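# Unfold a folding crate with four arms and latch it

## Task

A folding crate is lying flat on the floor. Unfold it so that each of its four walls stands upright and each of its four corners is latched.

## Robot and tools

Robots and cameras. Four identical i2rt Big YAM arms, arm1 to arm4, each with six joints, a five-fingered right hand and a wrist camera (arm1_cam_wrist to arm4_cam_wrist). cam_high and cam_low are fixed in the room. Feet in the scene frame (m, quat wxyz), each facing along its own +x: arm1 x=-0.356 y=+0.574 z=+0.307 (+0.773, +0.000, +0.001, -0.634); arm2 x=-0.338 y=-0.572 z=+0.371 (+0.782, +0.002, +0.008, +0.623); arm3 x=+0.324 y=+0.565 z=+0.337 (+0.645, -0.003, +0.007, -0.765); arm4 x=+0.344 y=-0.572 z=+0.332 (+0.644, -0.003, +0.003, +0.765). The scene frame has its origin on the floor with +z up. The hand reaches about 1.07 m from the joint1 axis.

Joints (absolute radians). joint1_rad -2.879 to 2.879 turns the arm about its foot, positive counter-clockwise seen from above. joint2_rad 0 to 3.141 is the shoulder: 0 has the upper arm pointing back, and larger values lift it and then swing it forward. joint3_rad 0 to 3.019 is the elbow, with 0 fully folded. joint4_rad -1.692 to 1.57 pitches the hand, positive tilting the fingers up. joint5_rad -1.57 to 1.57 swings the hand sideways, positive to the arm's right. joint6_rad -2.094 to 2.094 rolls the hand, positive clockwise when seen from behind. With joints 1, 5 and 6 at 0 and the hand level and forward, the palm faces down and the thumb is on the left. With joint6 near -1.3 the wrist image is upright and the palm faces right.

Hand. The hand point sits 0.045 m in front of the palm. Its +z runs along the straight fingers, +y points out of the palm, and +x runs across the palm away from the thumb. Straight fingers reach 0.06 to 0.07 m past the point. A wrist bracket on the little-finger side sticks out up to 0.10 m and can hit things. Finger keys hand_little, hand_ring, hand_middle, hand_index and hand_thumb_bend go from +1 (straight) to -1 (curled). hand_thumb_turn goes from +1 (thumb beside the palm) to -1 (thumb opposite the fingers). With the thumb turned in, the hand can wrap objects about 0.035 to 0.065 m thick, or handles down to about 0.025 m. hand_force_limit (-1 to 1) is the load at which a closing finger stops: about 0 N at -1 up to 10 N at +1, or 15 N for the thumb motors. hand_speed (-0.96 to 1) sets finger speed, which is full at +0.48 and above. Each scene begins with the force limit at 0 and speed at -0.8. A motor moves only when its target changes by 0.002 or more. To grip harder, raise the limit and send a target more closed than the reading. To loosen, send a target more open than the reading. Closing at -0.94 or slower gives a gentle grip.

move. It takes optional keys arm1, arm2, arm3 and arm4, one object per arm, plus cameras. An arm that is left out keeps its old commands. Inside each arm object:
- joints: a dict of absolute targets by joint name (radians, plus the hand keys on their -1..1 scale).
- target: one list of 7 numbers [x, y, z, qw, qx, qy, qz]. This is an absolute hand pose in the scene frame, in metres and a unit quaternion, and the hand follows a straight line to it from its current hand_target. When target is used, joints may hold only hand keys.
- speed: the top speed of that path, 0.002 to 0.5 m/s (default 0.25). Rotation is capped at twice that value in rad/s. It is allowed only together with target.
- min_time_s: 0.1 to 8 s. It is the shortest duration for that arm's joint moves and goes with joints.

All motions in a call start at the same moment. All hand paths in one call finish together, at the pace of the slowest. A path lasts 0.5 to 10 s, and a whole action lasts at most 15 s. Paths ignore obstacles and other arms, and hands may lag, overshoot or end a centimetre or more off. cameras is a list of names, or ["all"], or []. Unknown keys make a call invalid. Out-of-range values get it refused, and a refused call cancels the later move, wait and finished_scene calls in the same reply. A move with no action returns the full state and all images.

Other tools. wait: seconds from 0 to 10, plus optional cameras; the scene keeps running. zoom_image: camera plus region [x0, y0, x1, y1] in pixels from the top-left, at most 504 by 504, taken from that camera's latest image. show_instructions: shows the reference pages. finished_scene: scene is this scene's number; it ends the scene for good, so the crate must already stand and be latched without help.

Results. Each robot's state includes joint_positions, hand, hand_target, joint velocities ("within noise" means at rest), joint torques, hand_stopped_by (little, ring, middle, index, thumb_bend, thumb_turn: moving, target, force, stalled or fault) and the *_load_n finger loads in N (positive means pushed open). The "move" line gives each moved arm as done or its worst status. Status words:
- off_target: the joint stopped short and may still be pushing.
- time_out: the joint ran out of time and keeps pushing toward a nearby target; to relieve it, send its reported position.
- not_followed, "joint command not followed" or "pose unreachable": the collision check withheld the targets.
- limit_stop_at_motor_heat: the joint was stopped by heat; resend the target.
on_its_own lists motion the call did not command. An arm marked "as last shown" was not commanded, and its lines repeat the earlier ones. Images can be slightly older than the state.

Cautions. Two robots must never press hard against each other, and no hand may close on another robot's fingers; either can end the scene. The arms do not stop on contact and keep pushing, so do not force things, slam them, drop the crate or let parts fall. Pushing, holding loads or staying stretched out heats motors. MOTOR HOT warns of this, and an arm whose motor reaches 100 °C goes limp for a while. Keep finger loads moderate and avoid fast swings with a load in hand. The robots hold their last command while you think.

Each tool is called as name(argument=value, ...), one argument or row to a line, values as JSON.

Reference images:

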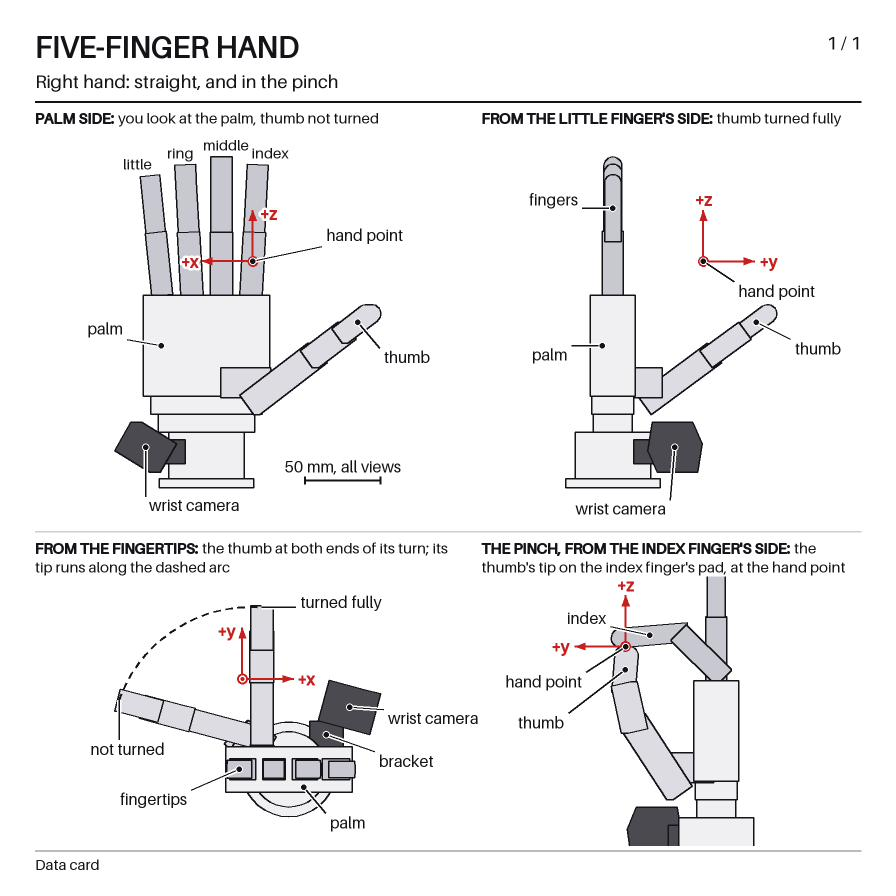

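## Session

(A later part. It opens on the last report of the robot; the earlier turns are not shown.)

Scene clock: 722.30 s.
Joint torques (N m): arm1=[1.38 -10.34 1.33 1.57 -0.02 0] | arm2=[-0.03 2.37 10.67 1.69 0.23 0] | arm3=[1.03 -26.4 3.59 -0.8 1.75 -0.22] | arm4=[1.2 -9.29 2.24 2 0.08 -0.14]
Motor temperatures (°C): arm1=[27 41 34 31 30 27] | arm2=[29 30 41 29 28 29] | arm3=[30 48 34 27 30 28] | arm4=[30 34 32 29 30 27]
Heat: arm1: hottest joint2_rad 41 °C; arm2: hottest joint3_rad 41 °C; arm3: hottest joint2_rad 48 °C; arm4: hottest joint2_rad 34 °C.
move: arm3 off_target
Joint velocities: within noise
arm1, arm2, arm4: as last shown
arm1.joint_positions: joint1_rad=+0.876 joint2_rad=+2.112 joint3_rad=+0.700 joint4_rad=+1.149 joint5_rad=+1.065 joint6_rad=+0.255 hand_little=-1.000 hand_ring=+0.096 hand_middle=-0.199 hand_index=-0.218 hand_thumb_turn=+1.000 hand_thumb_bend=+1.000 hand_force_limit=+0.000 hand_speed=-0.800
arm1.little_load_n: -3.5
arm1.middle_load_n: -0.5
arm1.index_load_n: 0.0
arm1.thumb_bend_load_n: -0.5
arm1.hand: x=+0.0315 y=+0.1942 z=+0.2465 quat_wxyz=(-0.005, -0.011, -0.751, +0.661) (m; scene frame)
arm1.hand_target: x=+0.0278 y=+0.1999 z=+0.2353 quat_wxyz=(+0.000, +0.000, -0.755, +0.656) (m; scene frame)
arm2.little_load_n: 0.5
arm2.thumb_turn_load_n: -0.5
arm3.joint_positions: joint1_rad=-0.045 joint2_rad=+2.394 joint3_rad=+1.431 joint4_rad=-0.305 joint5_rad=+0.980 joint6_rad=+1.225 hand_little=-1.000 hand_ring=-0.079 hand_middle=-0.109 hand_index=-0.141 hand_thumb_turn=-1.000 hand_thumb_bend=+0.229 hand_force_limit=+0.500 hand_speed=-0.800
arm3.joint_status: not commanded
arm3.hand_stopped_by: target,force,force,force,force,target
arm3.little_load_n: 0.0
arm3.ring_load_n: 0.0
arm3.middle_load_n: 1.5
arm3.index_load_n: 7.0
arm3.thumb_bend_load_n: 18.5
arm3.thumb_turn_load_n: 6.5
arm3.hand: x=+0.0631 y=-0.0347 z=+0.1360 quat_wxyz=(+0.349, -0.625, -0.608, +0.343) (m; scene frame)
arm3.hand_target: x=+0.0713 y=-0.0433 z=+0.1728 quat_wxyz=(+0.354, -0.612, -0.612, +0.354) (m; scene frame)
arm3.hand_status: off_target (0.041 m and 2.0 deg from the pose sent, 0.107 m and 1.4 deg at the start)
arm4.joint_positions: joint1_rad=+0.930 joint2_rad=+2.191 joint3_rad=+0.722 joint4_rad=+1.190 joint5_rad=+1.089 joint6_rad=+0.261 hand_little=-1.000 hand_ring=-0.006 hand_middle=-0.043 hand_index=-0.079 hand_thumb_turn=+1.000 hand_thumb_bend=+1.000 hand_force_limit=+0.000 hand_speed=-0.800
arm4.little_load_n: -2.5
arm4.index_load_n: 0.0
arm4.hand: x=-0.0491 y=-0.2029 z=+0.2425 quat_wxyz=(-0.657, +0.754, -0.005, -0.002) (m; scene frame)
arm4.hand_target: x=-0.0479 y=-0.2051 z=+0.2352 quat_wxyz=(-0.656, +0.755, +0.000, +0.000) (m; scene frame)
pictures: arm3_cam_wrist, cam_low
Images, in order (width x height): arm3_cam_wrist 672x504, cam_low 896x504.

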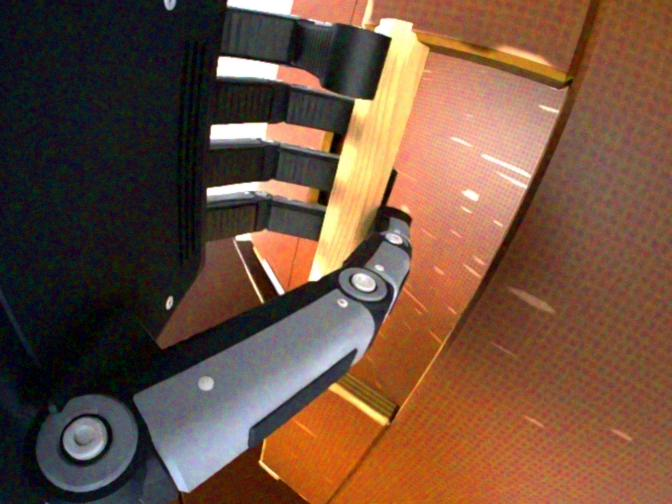

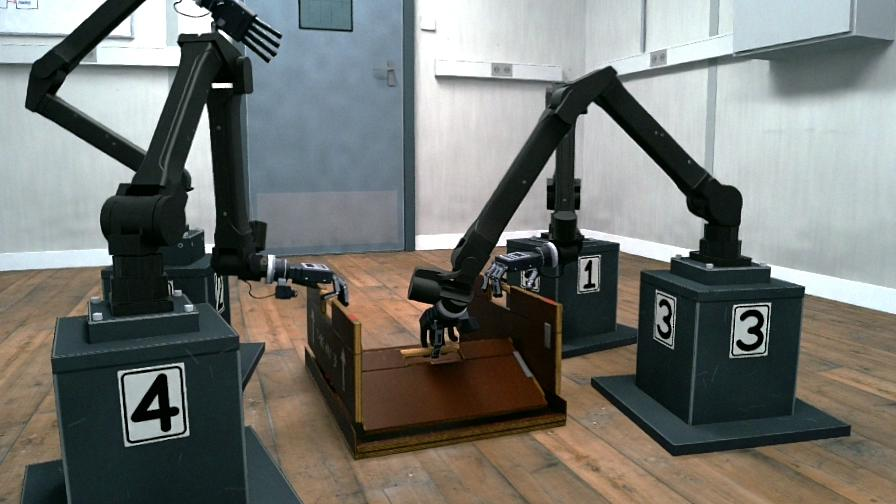

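move(
  arm1={"target": [0.028, 0.208, 0.235, 0, 0, 0.755, -0.656], "speed": 0.1},
  arm4={"target": [-0.048, -0.216, 0.235, -0.656, 0.755, 0, 0], "speed": 0.1},
  arm3={"target": [0.095, -0.043, 0.215, -0.354, 0.612, 0.612, -0.354], "speed": 0.1},
  cameras=["arm3_cam_wrist", "cam_low", "cam_high"],
)

zoom_image(
  camera="cam_low",
  region=[290, 200, 590, 470],
)

zoom_image(
  camera="cam_high",
  region=[320, 200, 560, 440],
)

Scene clock: 728.67 s.
Joint torques (N m): arm1=[1.96 -10.64 0.8 1.48 0.3 0.09] | arm2=[0.62 2.02 10.7 1.58 0.2 0.02] | arm3=[-0.09 -24.18 5.22 -0.29 1.49 -0.01] | arm4=[1.61 -9.52 1.76 1.87 0.36 0]
Motor temperatures (°C): arm1=[27 41 34 31 30 27] | arm2=[29 30 41 29 28 29] | arm3=[30 47 34 27 32 28] | arm4=[30 34 32 29 30 27]
Heat: arm1: hottest joint2_rad 41 °C; arm2: hottest joint3_rad 41 °C; arm3: hottest joint2_rad 47 °C; arm4: hottest joint2_rad 34 °C.
move: arm1 off_target; arm3 off_target; arm4 done
Joint velocities: within noise
arm1.joint_positions: joint1_rad=+0.885 joint2_rad=+2.112 joint3_rad=+0.696 joint4_rad=+1.149 joint5_rad=+1.075 joint6_rad=+0.255 hand_little=-1.000 hand_ring=+0.096 hand_middle=-0.199 hand_index=-0.218 hand_thumb_turn=+1.000 hand_thumb_bend=+1.000 hand_force_limit=+0.000 hand_speed=-0.800
arm1.joint_status: not commanded
arm1.hand_stopped_by: target,force,force,force,target,target
arm1.little_load_n: -0.5
arm1.ring_load_n: 0.0
arm1.middle_load_n: 0.0
arm1.index_load_n: 0.0
arm1.thumb_bend_load_n: 0.0
arm1.thumb_turn_load_n: -0.5
arm1.hand: x=+0.0314 y=+0.1981 z=+0.2459 quat_wxyz=(-0.003, -0.010, -0.751, +0.661) (m; scene frame)
arm1.hand_target: x=+0.0279 y=+0.2078 z=+0.2353 quat_wxyz=(+0.000, +0.000, -0.755, +0.656) (m; scene frame)
arm1.hand_status: off_target (0.015 m and 1.4 deg from the pose sent, 0.018 m and 1.6 deg at the start)
arm2: as last shown
arm2.little_load_n: 0.0
arm2.thumb_bend_load_n: 0.5
arm2.thumb_turn_load_n: 0.0
arm3.joint_positions: joint1_rad=+0.009 joint2_rad=+2.287 joint3_rad=+1.400 joint4_rad=-0.451 joint5_rad=+0.997 joint6_rad=+1.273 hand_little=-1.000 hand_ring=-0.079 hand_middle=-0.109 hand_index=-0.142 hand_thumb_turn=-1.000 hand_thumb_bend=+0.228 hand_force_limit=+0.500 hand_speed=-0.800
arm3.joint_status: not commanded
arm3.hand_stopped_by: target,force,force,force,force,target
arm3.little_load_n: 0.0
arm3.ring_load_n: 0.0
arm3.middle_load_n: 0.0
arm3.index_load_n: 3.0
arm3.thumb_bend_load_n: 9.5
arm3.thumb_turn_load_n: 2.5
arm3.hand: x=+0.0958 y=-0.0337 z=+0.1850 quat_wxyz=(+0.356, -0.612, -0.620, +0.339) (m; scene frame)
arm3.hand_target: x=+0.0949 y=-0.0428 z=+0.2141 quat_wxyz=(+0.354, -0.612, -0.612, +0.354) (m; scene frame)
arm3.hand_status: off_target (0.031 m and 1.9 deg from the pose sent, 0.085 m and 2.0 deg at the start)
arm4.joint_positions: joint1_rad=+0.949 joint2_rad=+2.191 joint3_rad=+0.713 joint4_rad=+1.190 joint5_rad=+1.106 joint6_rad=+0.261 hand_little=-1.000 hand_ring=-0.006 hand_middle=-0.043 hand_index=-0.079 hand_thumb_turn=+1.000 hand_thumb_bend=+1.000 hand_force_limit=+0.000 hand_speed=-0.800
arm4.joint_status: not commanded
arm4.hand_stopped_by: target,force,force,force,target,target
arm4.little_load_n: 0.0
arm4.ring_load_n: 0.0
arm4.middle_load_n: 0.0
arm4.index_load_n: 0.0
arm4.thumb_bend_load_n: 0.0
arm4.thumb_turn_load_n: 0.0
arm4.hand: x=-0.0491 y=-0.2115 z=+0.2414 quat_wxyz=(-0.657, +0.753, -0.001, +0.001) (m; scene frame)
arm4.hand_target: x=-0.0479 y=-0.2160 z=+0.2352 quat_wxyz=(-0.656, +0.755, +0.000, +0.000) (m; scene frame)
arm4.hand_status: done (0.008 m and 0.3 deg from the pose sent, 0.015 m and 0.7 deg at the start)
pictures: arm3_cam_wrist, cam_high, cam_low
Images, in order (width x height): arm3_cam_wrist 672x504, cam_high 896x504, cam_low 896x504.

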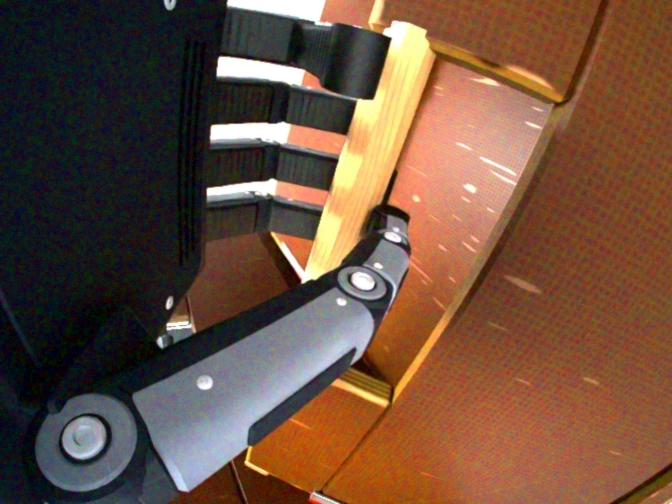

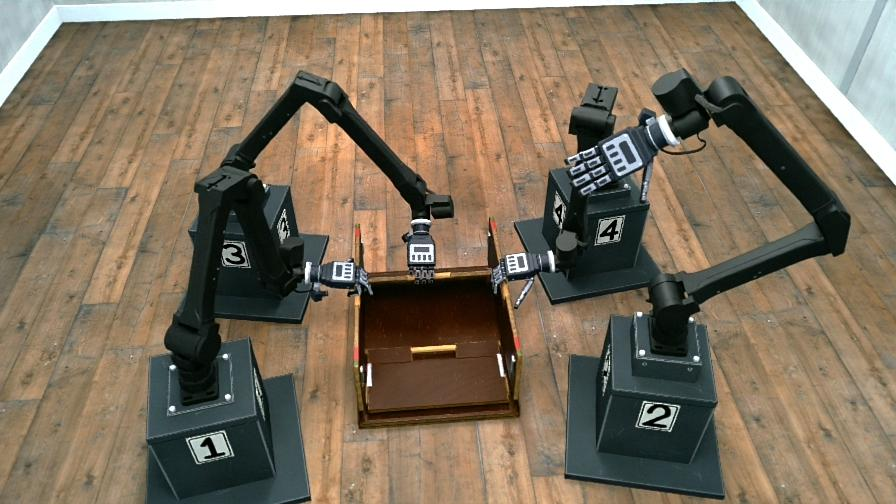

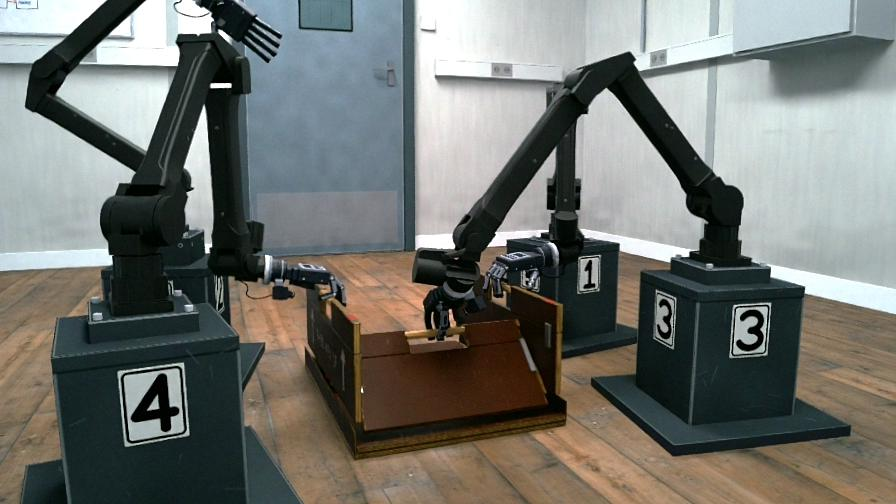

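Scaled by 1.680 from the camera's 896x504 image, which has a finer 1280x720 frame.

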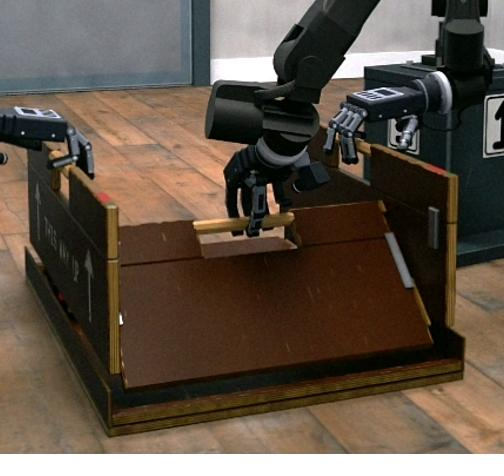

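Scaled by 2.100 from the camera's 896x504 image, which has a finer 1280x720 frame.

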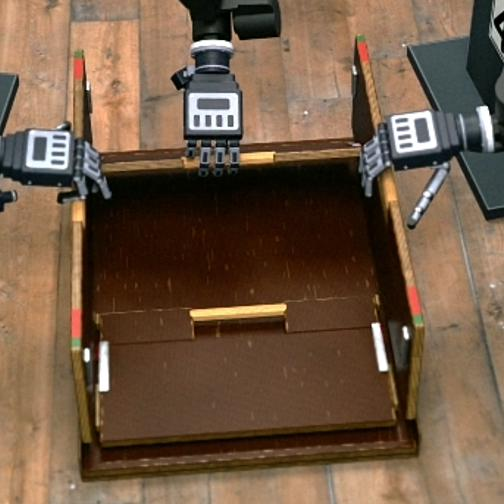

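move(
  arm3={"target": [0.150, -0.043, 0.250, -0.354, 0.612, 0.612, -0.354], "speed": 0.1},
)

move(
  arm3={"target": [0.205, -0.043, 0.275, -0.354, 0.612, 0.612, -0.354], "speed": 0.1},
  cameras=["arm3_cam_wrist", "cam_low", "cam_high"],
)

zoom_image(
  camera="cam_low",
  region=[290, 200, 590, 470],
)

zoom_image(
  camera="cam_high",
  region=[320, 200, 560, 440],
)

Scene clock: 736.13 s.
Joint torques (N m): arm1=[2.02 -10.64 0.76 1.48 0.23 0.09] | arm2=[0.44 2.14 10.65 1.62 0.23 -0.02] | arm3=[0.73 -22.77 6.72 -0.73 1.27 -0.01] | arm4=[1.61 -9.58 1.7 1.88 0.36 0]
Motor temperatures (°C): arm1=[27 41 33 31 30 27] | arm2=[29 30 41 29 28 29] | arm3=[30 47 34 27 32 28] | arm4=[30 34 32 28 30 27]
Heat: arm1: hottest joint2_rad 41 °C; arm2: hottest joint3_rad 41 °C; arm3: hottest joint2_rad 47 °C; arm4: hottest joint2_rad 34 °C.
move: arm3 off_target
Joint velocities: within noise
arm1, arm2, arm4: as last shown
arm1.joint_positions: joint1_rad=+0.885 joint2_rad=+2.112 joint3_rad=+0.696 joint4_rad=+1.149 joint5_rad=+1.076 joint6_rad=+0.255 hand_little=-1.000 hand_ring=+0.096 hand_middle=-0.199 hand_index=-0.218 hand_thumb_turn=+1.000 hand_thumb_bend=+1.000 hand_force_limit=+0.000 hand_speed=-0.800
arm1.little_load_n: -1.0
arm1.hand: x=+0.0312 y=+0.1980 z=+0.2460 quat_wxyz=(-0.002, -0.010, -0.750, +0.661) (m; scene frame)
arm2.thumb_bend_load_n: 0.0
arm3.joint_positions: joint1_rad=+0.096 joint2_rad=+2.215 joint3_rad=+1.400 joint4_rad=-0.672 joint5_rad=+1.020 joint6_rad=+1.450 hand_little=-1.000 hand_ring=-0.079 hand_middle=-0.109 hand_index=-0.142 hand_thumb_turn=-1.000 hand_thumb_bend=+0.227 hand_force_limit=+0.500 hand_speed=-0.800
arm3.joint_status: not commanded
arm3.hand_stopped_by: target,force,force,force,force,target
arm3.little_load_n: 0.0
arm3.ring_load_n: 0.0
arm3.middle_load_n: 0.0
arm3.index_load_n: 2.0
arm3.thumb_bend_load_n: 5.0
arm3.thumb_turn_load_n: 2.0
arm3.hand: x=+0.1454 y=-0.0302 z=+0.2228 quat_wxyz=(+0.360, -0.613, -0.616, +0.340) (m; scene frame)
arm3.hand_target: x=+0.1500 y=-0.0427 z=+0.2495 quat_wxyz=(+0.354, -0.612, -0.612, +0.354) (m; scene frame)
arm3.hand_status: off_target (0.030 m and 1.8 deg from the pose sent, 0.085 m and 1.9 deg at the start)
arm4.ring_load_n: 0.5
arm4.thumb_turn_load_n: -0.5
arm4.hand_target: x=-0.0479 y=-0.2160 z=+0.2351 quat_wxyz=(-0.656, +0.755, +0.000, +0.000) (m; scene frame)
pictures: none

Scene clock: 737.63 s.
Joint torques (N m): arm1=[1.9 -10.64 0.81 1.5 0.22 0.08] | arm2=[0.15 2.49 10.69 1.65 0.21 0.03] | arm3=[0.26 -22.3 8.18 -1.25 1.25 -0.03] | arm4=[1.61 -9.58 1.74 1.85 0.35 0]
Motor temperatures (°C): arm1=[27 41 33 31 30 27] | arm2=[29 30 41 29 28 29] | arm3=[30 47 34 27 32 28] | arm4=[30 34 32 28 30 27]
Heat: arm1: hottest joint2_rad 41 °C; arm2: hottest joint3_rad 41 °C; arm3: hottest joint2_rad 47 °C; arm4: hottest joint2_rad 34 °C.
move: arm3 off_target
Joint velocities: within noise
arm1, arm2, arm4: as last shown
arm1.joint_positions: joint1_rad=+0.885 joint2_rad=+2.112 joint3_rad=+0.696 joint4_rad=+1.149 joint5_rad=+1.077 joint6_rad=+0.255 hand_little=-1.000 hand_ring=+0.096 hand_middle=-0.199 hand_index=-0.218 hand_thumb_turn=+1.000 hand_thumb_bend=+1.000 hand_force_limit=+0.000 hand_speed=-0.800
arm1.little_load_n: -0.5
arm1.hand: x=+0.0311 y=+0.1980 z=+0.2460 quat_wxyz=(-0.002, -0.010, -0.750, +0.661) (m; scene frame)
arm1.hand_target: x=+0.0279 y=+0.2078 z=+0.2354 quat_wxyz=(+0.000, +0.000, -0.755, +0.656) (m; scene frame)
arm3.joint_positions: joint1_rad=+0.193 joint2_rad=+2.186 joint3_rad=+1.427 joint4_rad=-0.890 joint5_rad=+1.023 joint6_rad=+1.635 hand_little=-1.000 hand_ring=-0.079 hand_middle=-0.109 hand_index=-0.142 hand_thumb_turn=-1.000 hand_thumb_bend=+0.227 hand_force_limit=+0.500 hand_speed=-0.800
arm3.joint_status: not commanded
arm3.hand_stopped_by: target,force,force,force,force,target
arm3.little_load_n: 0.0
arm3.ring_load_n: 0.0
arm3.middle_load_n: 0.0
arm3.index_load_n: 2.5
arm3.thumb_bend_load_n: 6.5
arm3.thumb_turn_load_n: 2.5
arm3.hand: x=+0.2003 y=-0.0266 z=+0.2455 quat_wxyz=(+0.362, -0.612, -0.616, +0.339) (m; scene frame)
arm3.hand_target: x=+0.2049 y=-0.0424 z=+0.2748 quat_wxyz=(+0.354, -0.612, -0.612, +0.354) (m; scene frame)
arm3.hand_status: off_target (0.034 m and 1.9 deg from the pose sent, 0.080 m and 1.8 deg at the start)
arm4.ring_load_n: 0.0
arm4.thumb_turn_load_n: 0.0
pictures: arm3_cam_wrist, cam_high, cam_low
Images, in order (width x height): arm3_cam_wrist 672x504, cam_high 896x504, cam_low 896x504.

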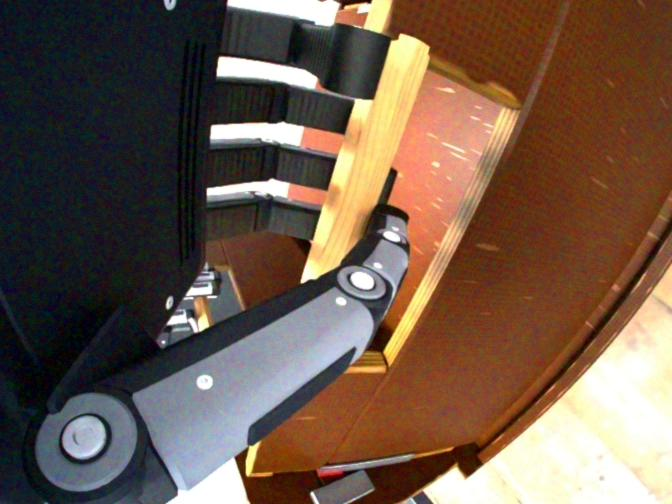

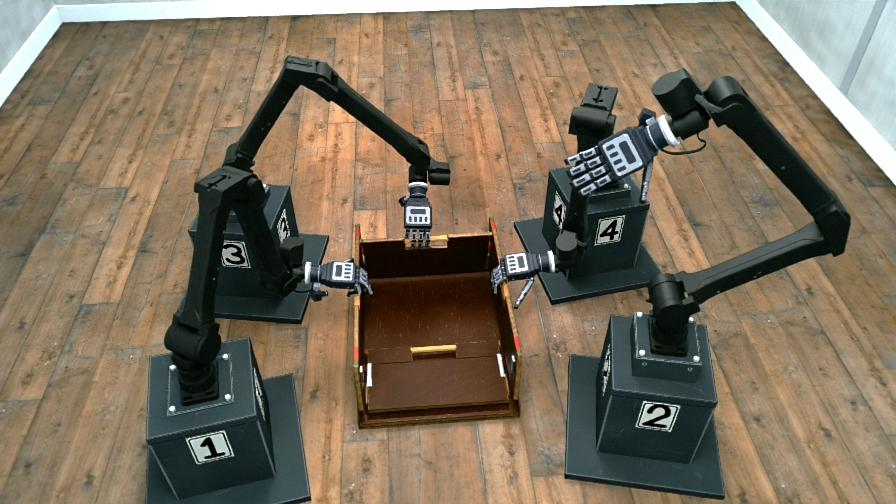

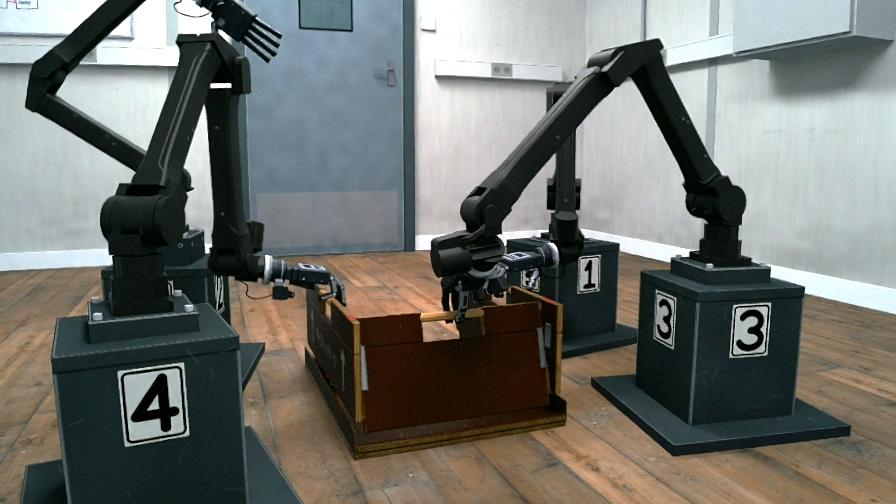

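Scaled by 1.680 from the camera's 896x504 image, which has a finer 1280x720 frame.

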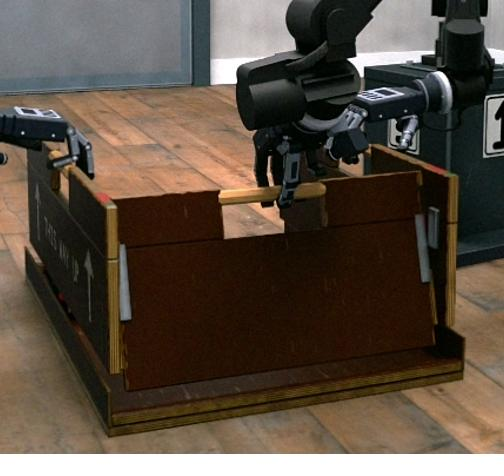

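Scaled by 2.100 from the camera's 896x504 image, which has a finer 1280x720 frame.

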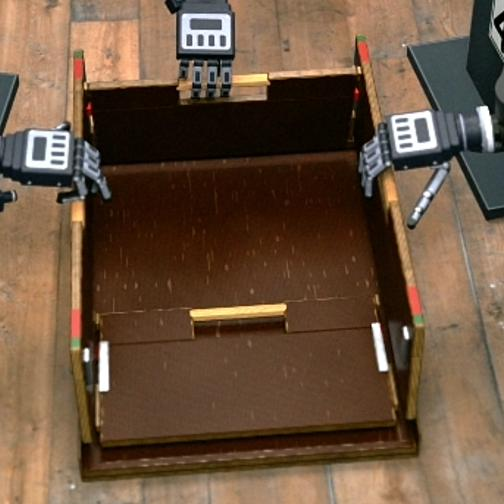

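move(
  arm3={"target": [0.255, -0.043, 0.270, -0.354, 0.612, 0.612, -0.354], "speed": 0.08},
  cameras=["cam_low", "cam_high"],
)

zoom_image(
  camera="cam_low",
  region=[290, 200, 590, 470],
)

zoom_image(
  camera="cam_high",
  region=[320, 200, 560, 440],
)

Scene clock: 745.67 s.
Joint torques (N m): arm1=[1.73 -10.64 0.95 1.5 0.1 0.09] | arm2=[0.26 1.79 10.71 1.57 0.25 0] | arm3=[0.85 -20.25 8.98 -1.36 1.1 0.04] | arm4=[1.55 -9.52 1.73 1.85 0.22 -0.01]
Motor temperatures (°C): arm1=[27 41 33 31 30 27] | arm2=[29 30 41 29 28 29] | arm3=[30 48 34 27 32 28] | arm4=[30 34 32 28 30 27]
Heat: arm1: hottest joint2_rad 41 °C; arm2: hottest joint3_rad 41 °C; arm3: hottest joint2_rad 48 °C; arm4: hottest joint2_rad 34 °C.
move: arm3 off_target
Joint velocities: within noise
arm1, arm4: as last shown
arm1.joint_positions: joint1_rad=+0.887 joint2_rad=+2.112 joint3_rad=+0.694 joint4_rad=+1.149 joint5_rad=+1.080 joint6_rad=+0.255 hand_little=-1.000 hand_ring=+0.096 hand_middle=-0.199 hand_index=-0.218 hand_thumb_turn=+1.000 hand_thumb_bend=+1.000 hand_force_limit=+0.000 hand_speed=-0.800
arm1.little_load_n: -2.0
arm1.thumb_turn_load_n: 0.0
arm1.hand: x=+0.0306 y=+0.1994 z=+0.2456 quat_wxyz=(-0.001, -0.010, -0.751, +0.661) (m; scene frame)
arm1.hand_target: x=+0.0278 y=+0.2077 z=+0.2353 quat_wxyz=(+0.000, +0.000, -0.755, +0.656) (m; scene frame)
arm2.joint_positions: joint1_rad=+0.133 joint2_rad=+0.587 joint3_rad=+1.353 joint4_rad=-1.409 joint5_rad=+0.095 joint6_rad=-1.025 hand_little=+1.000 hand_ring=+1.000 hand_middle=+1.000 hand_index=+1.000 hand_thumb_turn=+1.000 hand_thumb_bend=+1.000 hand_force_limit=+0.000 hand_speed=-0.800
arm2.joint_status: not commanded
arm2.hand_stopped_by: target,target,target,target,target,target
arm2.little_load_n: 0.0
arm2.ring_load_n: 0.0
arm2.middle_load_n: 0.5
arm2.index_load_n: 0.0
arm2.thumb_bend_load_n: 0.0
arm2.thumb_turn_load_n: 0.0
arm2.hand: x=-0.2592 y=-0.3782 z=+0.8263 quat_wxyz=(-0.357, +0.811, +0.381, +0.266) (m; scene frame)
arm2.hand_target: x=-0.2591 y=-0.3787 z=+0.8372 quat_wxyz=(-0.367, +0.805, +0.378, +0.272) (m; scene frame)
arm2.hand_status: not commanded
arm3.joint_positions: joint1_rad=+0.271 joint2_rad=+2.196 joint3_rad=+1.470 joint4_rad=-1.054 joint5_rad=+1.016 joint6_rad=+1.795 hand_little=-1.000 hand_ring=-0.079 hand_middle=-0.109 hand_index=-0.142 hand_thumb_turn=-1.000 hand_thumb_bend=+0.227 hand_force_limit=+0.500 hand_speed=-0.800
arm3.joint_status: not commanded
arm3.hand_stopped_by: target,force,force,force,force,target
arm3.little_load_n: 0.0
arm3.ring_load_n: 0.0
arm3.middle_load_n: 0.0
arm3.index_load_n: 4.5
arm3.thumb_bend_load_n: 12.5
arm3.thumb_turn_load_n: 2.5
arm3.hand: x=+0.2440 y=-0.0259 z=+0.2536 quat_wxyz=(+0.362, -0.614, -0.612, +0.342) (m; scene frame)
arm3.hand_target: x=+0.2551 y=-0.0423 z=+0.2701 quat_wxyz=(+0.353, -0.612, -0.612, +0.354) (m; scene frame)
arm3.hand_status: off_target (0.026 m and 1.7 deg from the pose sent, 0.062 m and 2.0 deg at the start)
arm4.joint_positions: joint1_rad=+0.950 joint2_rad=+2.191 joint3_rad=+0.713 joint4_rad=+1.190 joint5_rad=+1.109 joint6_rad=+0.261 hand_little=-1.000 hand_ring=-0.006 hand_middle=-0.043 hand_index=-0.079 hand_thumb_turn=+1.000 hand_thumb_bend=+1.000 hand_force_limit=+0.000 hand_speed=-0.800
arm4.little_load_n: -0.5
arm4.middle_load_n: -0.5
arm4.hand: x=-0.0486 y=-0.2115 z=+0.2416 quat_wxyz=(-0.658, +0.753, -0.002, +0.002) (m; scene frame)
arm4.hand_target: x=-0.0478 y=-0.2159 z=+0.2351 quat_wxyz=(-0.656, +0.755, +0.000, +0.000) (m; scene frame)
pictures: cam_high, cam_low
Images, in order (width x height): cam_high 896x504, cam_low 896x504.

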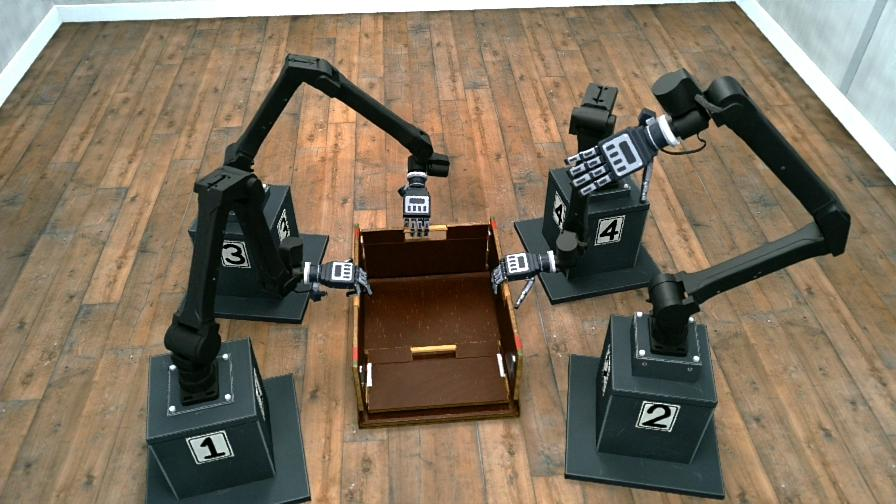

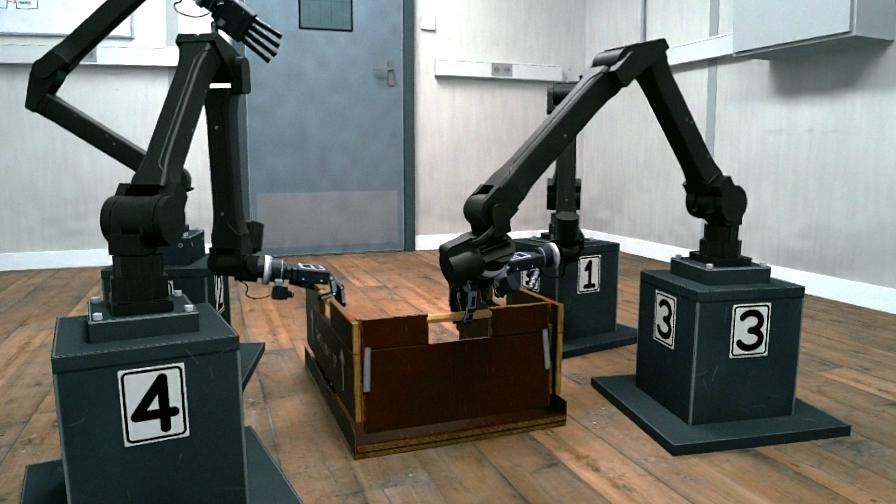

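Scaled by 1.680 from the camera's 896x504 image, which has a finer 1280x720 frame.

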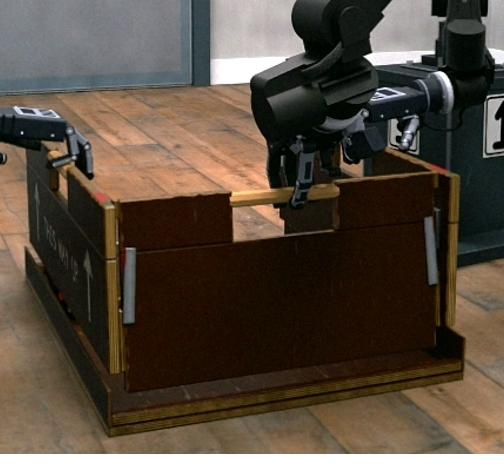

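Scaled by 2.100 from the camera's 896x504 image, which has a finer 1280x720 frame.

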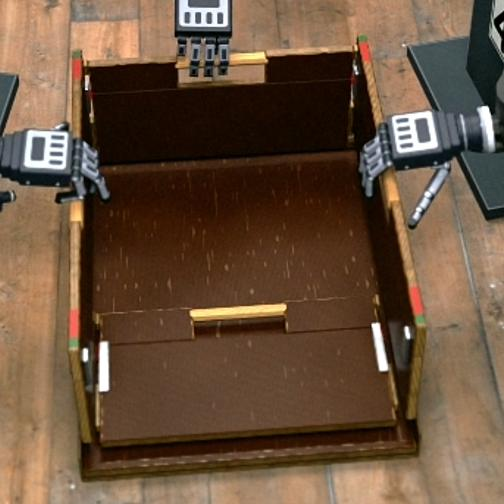

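move(
  arm3={"target": [0.292, -0.043, 0.265, -0.354, 0.612, 0.612, -0.354], "speed": 0.06},
  cameras=["cam_low", "cam_high"],
)

zoom_image(
  camera="cam_low",
  region=[290, 200, 590, 470],
)

zoom_image(
  camera="cam_high",
  region=[320, 200, 560, 440],
)

Scene clock: 749.90 s.
Joint torques (N m): arm1=[1.73 -10.58 0.94 1.5 0.1 0.08] | arm2=[-0.15 2.73 10.67 1.65 0.2 -0.01] | arm3=[2.67 -20.19 9.02 -1.32 0.55 0.15] | arm4=[1.55 -9.58 1.74 1.85 0.22 0]
Motor temperatures (°C): arm1=[27 41 33 31 30 27] | arm2=[29 30 41 29 28 29] | arm3=[30 48 34 27 32 28] | arm4=[30 34 32 28 30 27]
Heat: arm1: hottest joint2_rad 41 °C; arm2: hottest joint3_rad 41 °C; arm3: hottest joint2_rad 48 °C; arm4: hottest joint2_rad 34 °C.
move: arm3 off_target
Joint velocities: within noise
arm1, arm2, arm4: as last shown
arm1.little_load_n: -0.5
arm2.ring_load_n: -0.5
arm2.middle_load_n: 0.0
arm3.joint_positions: joint1_rad=+0.309 joint2_rad=+2.226 joint3_rad=+1.517 joint4_rad=-1.168 joint5_rad=+1.012 joint6_rad=+1.900 hand_little=-1.000 hand_ring=-0.078 hand_middle=-0.109 hand_index=-0.141 hand_thumb_turn=-1.000 hand_thumb_bend=+0.227 hand_force_limit=+0.500 hand_speed=-0.800
arm3.joint_status: not commanded
arm3.hand_stopped_by: target,force,force,force,force,target
arm3.little_load_n: 0.0
arm3.ring_load_n: 6.0
arm3.middle_load_n: 5.0
arm3.index_load_n: 5.5
arm3.thumb_bend_load_n: 5.5
arm3.thumb_turn_load_n: -1.5
arm3.hand: x=+0.2641 y=-0.0253 z=+0.2533 quat_wxyz=(+0.370, -0.616, -0.606, +0.341) (m; scene frame)
arm3.hand_target: x=+0.2919 y=-0.0417 z=+0.2652 quat_wxyz=(+0.353, -0.612, -0.613, +0.354) (m; scene frame)
arm3.hand_status: off_target (0.035 m and 2.6 deg from the pose sent, 0.052 m and 1.7 deg at the start)
arm4.little_load_n: 0.0
arm4.middle_load_n: 0.0
pictures: cam_high, cam_low
Images, in order (width x height): cam_high 896x504, cam_low 896x504.

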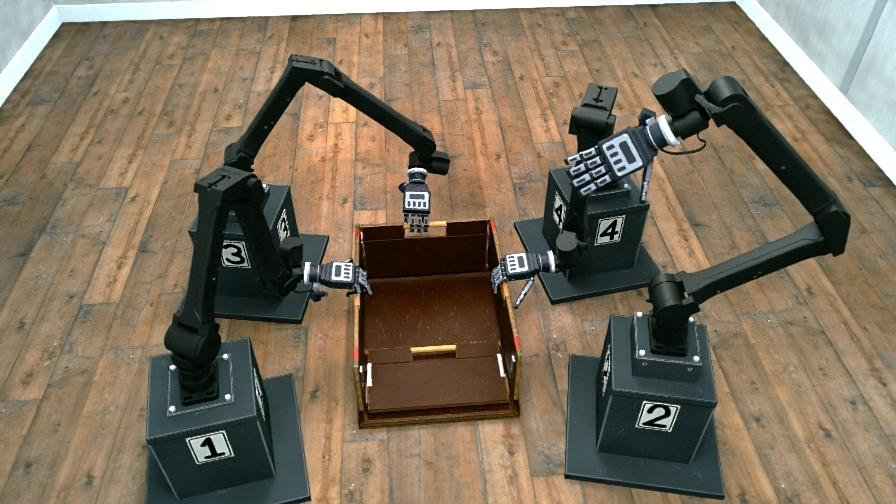

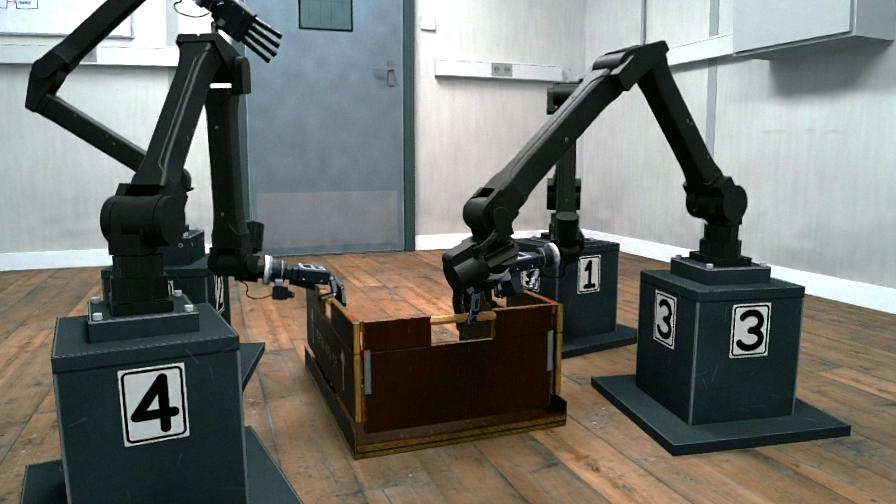

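Scaled by 1.680 from the camera's 896x504 image, which has a finer 1280x720 frame.

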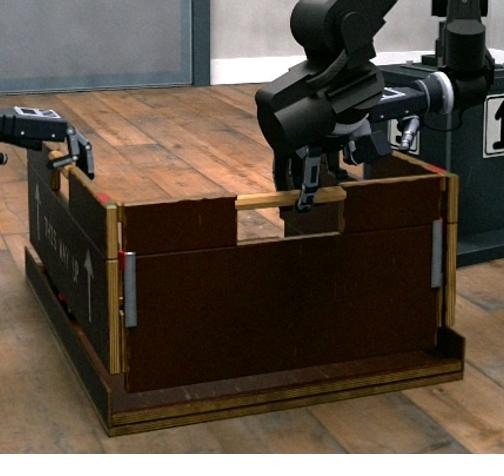

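Scaled by 2.100 from the camera's 896x504 image, which has a finer 1280x720 frame.

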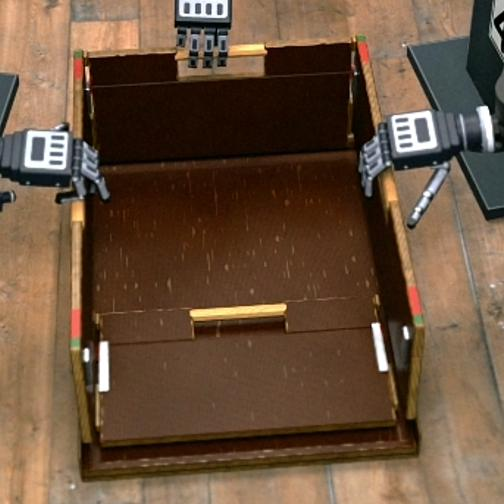

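zoom_image(
  camera="cam_low",
  region=[340, 300, 400, 440],
)

zoom_image(
  camera="cam_low",
  region=[520, 280, 580, 420],
)

zoom_image(
  camera="cam_high",
  region=[345, 210, 405, 260],
)

zoom_image(
  camera="cam_high",
  region=[460, 210, 520, 260],
)

Scaled by 3.600 from the camera's 896x504 image, which has a finer 1280x720 frame.

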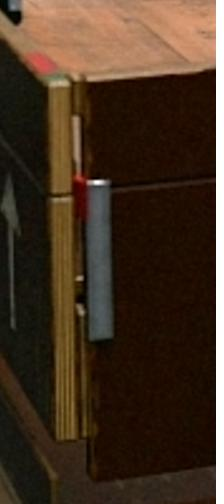

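Scaled by 3.600 from the camera's 896x504 image, which has a finer 1280x720 frame.

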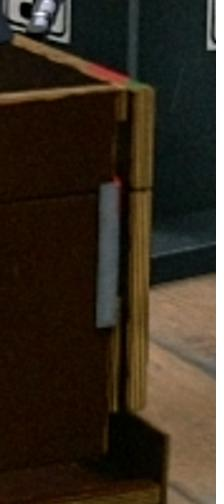

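Scaled by 8.400 from the camera's 896x504 image, which has a finer 1280x720 frame.

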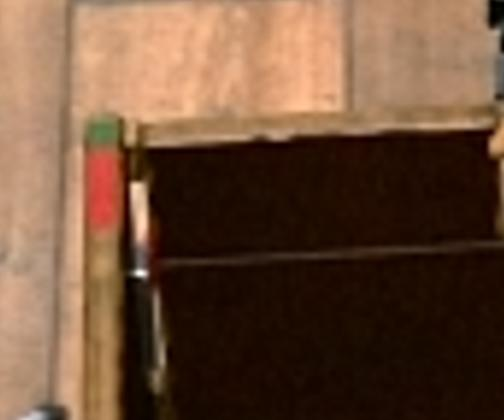

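Scaled by 8.400 from the camera's 896x504 image, which has a finer 1280x720 frame.

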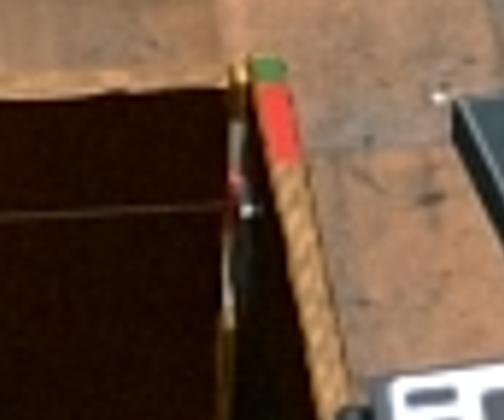

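move(
  arm4={"target": [-0.048, -0.198, 0.235, -0.656, 0.755, 0, 0], "speed": 0.06},
  arm1={"target": [0.028, 0.190, 0.235, 0, 0, 0.755, -0.656], "speed": 0.06},
  cameras=["cam_low", "cam_high"],
)

zoom_image(
  camera="cam_low",
  region=[290, 200, 590, 470],
)

zoom_image(
  camera="cam_high",
  region=[345, 210, 405, 260],
)

zoom_image(
  camera="cam_high",
  region=[460, 210, 520, 260],
)

Scene clock: 767.80 s.
Joint torques (N m): arm1=[-0.56 -9.99 2.8 1.5 -0.57 0.04] | arm2=[0.26 2.14 10.67 1.55 0.24 -0.02] | arm3=[2.2 -20.07 9.05 -1.25 0.54 0.16] | arm4=[-0.44 -9.11 3.67 1.87 -0.13 -0.13]
Motor temperatures (°C): arm1=[27 41 33 31 30 27] | arm2=[29 30 41 29 28 29] | arm3=[30 46 35 27 31 28] | arm4=[30 34 32 28 30 27]
Heat: arm1: hottest joint2_rad 41 °C; arm2: hottest joint3_rad 41 °C; arm3: hottest joint2_rad 46 °C; arm4: hottest joint2_rad 34 °C.
move: arm1 off_target; arm4 off_target
Joint velocities: within noise
arm1.joint_positions: joint1_rad=+0.883 joint2_rad=+2.112 joint3_rad=+0.694 joint4_rad=+1.152 joint5_rad=+1.058 joint6_rad=+0.240 hand_little=-1.000 hand_ring=+0.096 hand_middle=-0.199 hand_index=-0.218 hand_thumb_turn=+1.000 hand_thumb_bend=+1.000 hand_force_limit=+0.000 hand_speed=-0.800
arm1.joint_status: not commanded
arm1.hand_stopped_by: target,force,force,force,target,target
arm1.little_load_n: -3.0
arm1.ring_load_n: 0.0
arm1.middle_load_n: 0.0
arm1.index_load_n: 0.0
arm1.thumb_bend_load_n: 0.0
arm1.thumb_turn_load_n: -0.5
arm1.hand: x=+0.0324 y=+0.1988 z=+0.2448 quat_wxyz=(-0.004, +0.001, -0.752, +0.659) (m; scene frame)
arm1.hand_target: x=+0.0277 y=+0.1903 z=+0.2353 quat_wxyz=(+0.000, +0.000, -0.755, +0.656) (m; scene frame)
arm1.hand_status: off_target (0.014 m and 0.7 deg from the pose sent, 0.014 m and 1.3 deg at the start)
arm2, arm3: as last shown
arm2.ring_load_n: 0.0
arm3.thumb_turn_load_n: -2.0
arm4.joint_positions: joint1_rad=+0.936 joint2_rad=+2.191 joint3_rad=+0.713 joint4_rad=+1.197 joint5_rad=+1.079 joint6_rad=+0.251 hand_little=-1.000 hand_ring=-0.006 hand_middle=-0.043 hand_index=-0.079 hand_thumb_turn=+1.000 hand_thumb_bend=+1.000 hand_force_limit=+0.000 hand_speed=-0.800
arm4.joint_status: not commanded
arm4.hand_stopped_by: target,force,force,force,target,target
arm4.little_load_n: -3.5
arm4.ring_load_n: 0.0
arm4.middle_load_n: 0.0
arm4.index_load_n: 0.0
arm4.thumb_bend_load_n: 0.0
arm4.thumb_turn_load_n: 0.0
arm4.hand: x=-0.0493 y=-0.2073 z=+0.2412 quat_wxyz=(-0.656, +0.755, +0.004, -0.003) (m; scene frame)
arm4.hand_target: x=-0.0477 y=-0.1982 z=+0.2352 quat_wxyz=(-0.656, +0.755, +0.000, +0.000) (m; scene frame)
arm4.hand_status: off_target (0.011 m and 0.6 deg from the pose sent, 0.015 m and 0.4 deg at the start)
pictures: cam_high, cam_low
Images, in order (width x height): cam_high 896x504, cam_low 896x504.

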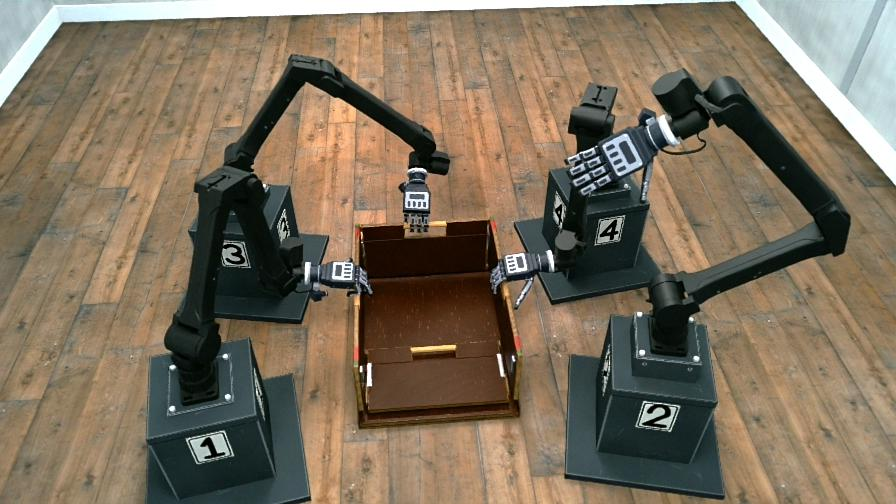

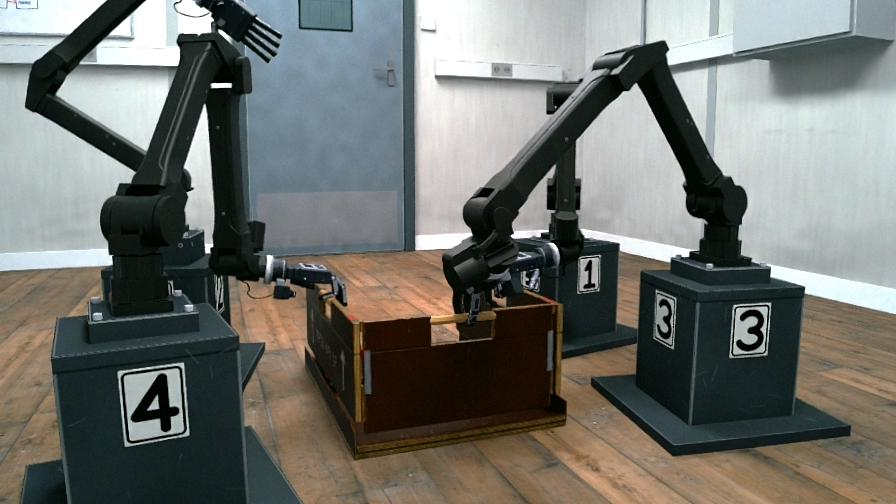

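Scaled by 1.680 from the camera's 896x504 image, which has a finer 1280x720 frame.

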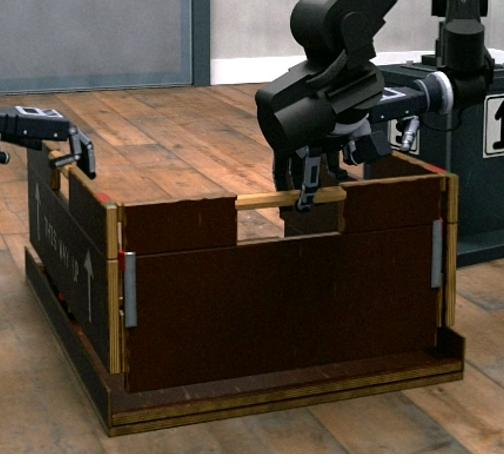

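Scaled by 8.400 from the camera's 896x504 image, which has a finer 1280x720 frame.

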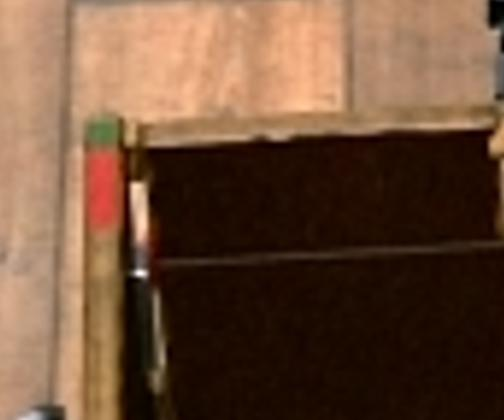

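Scaled by 8.400 from the camera's 896x504 image, which has a finer 1280x720 frame.

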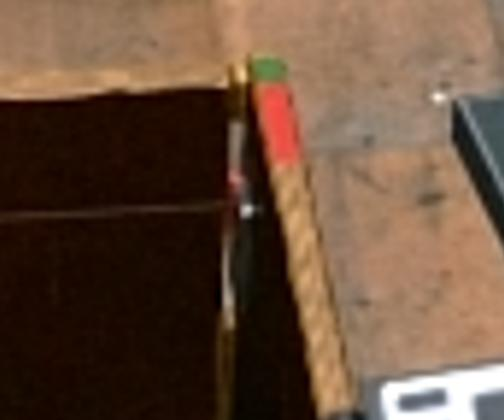

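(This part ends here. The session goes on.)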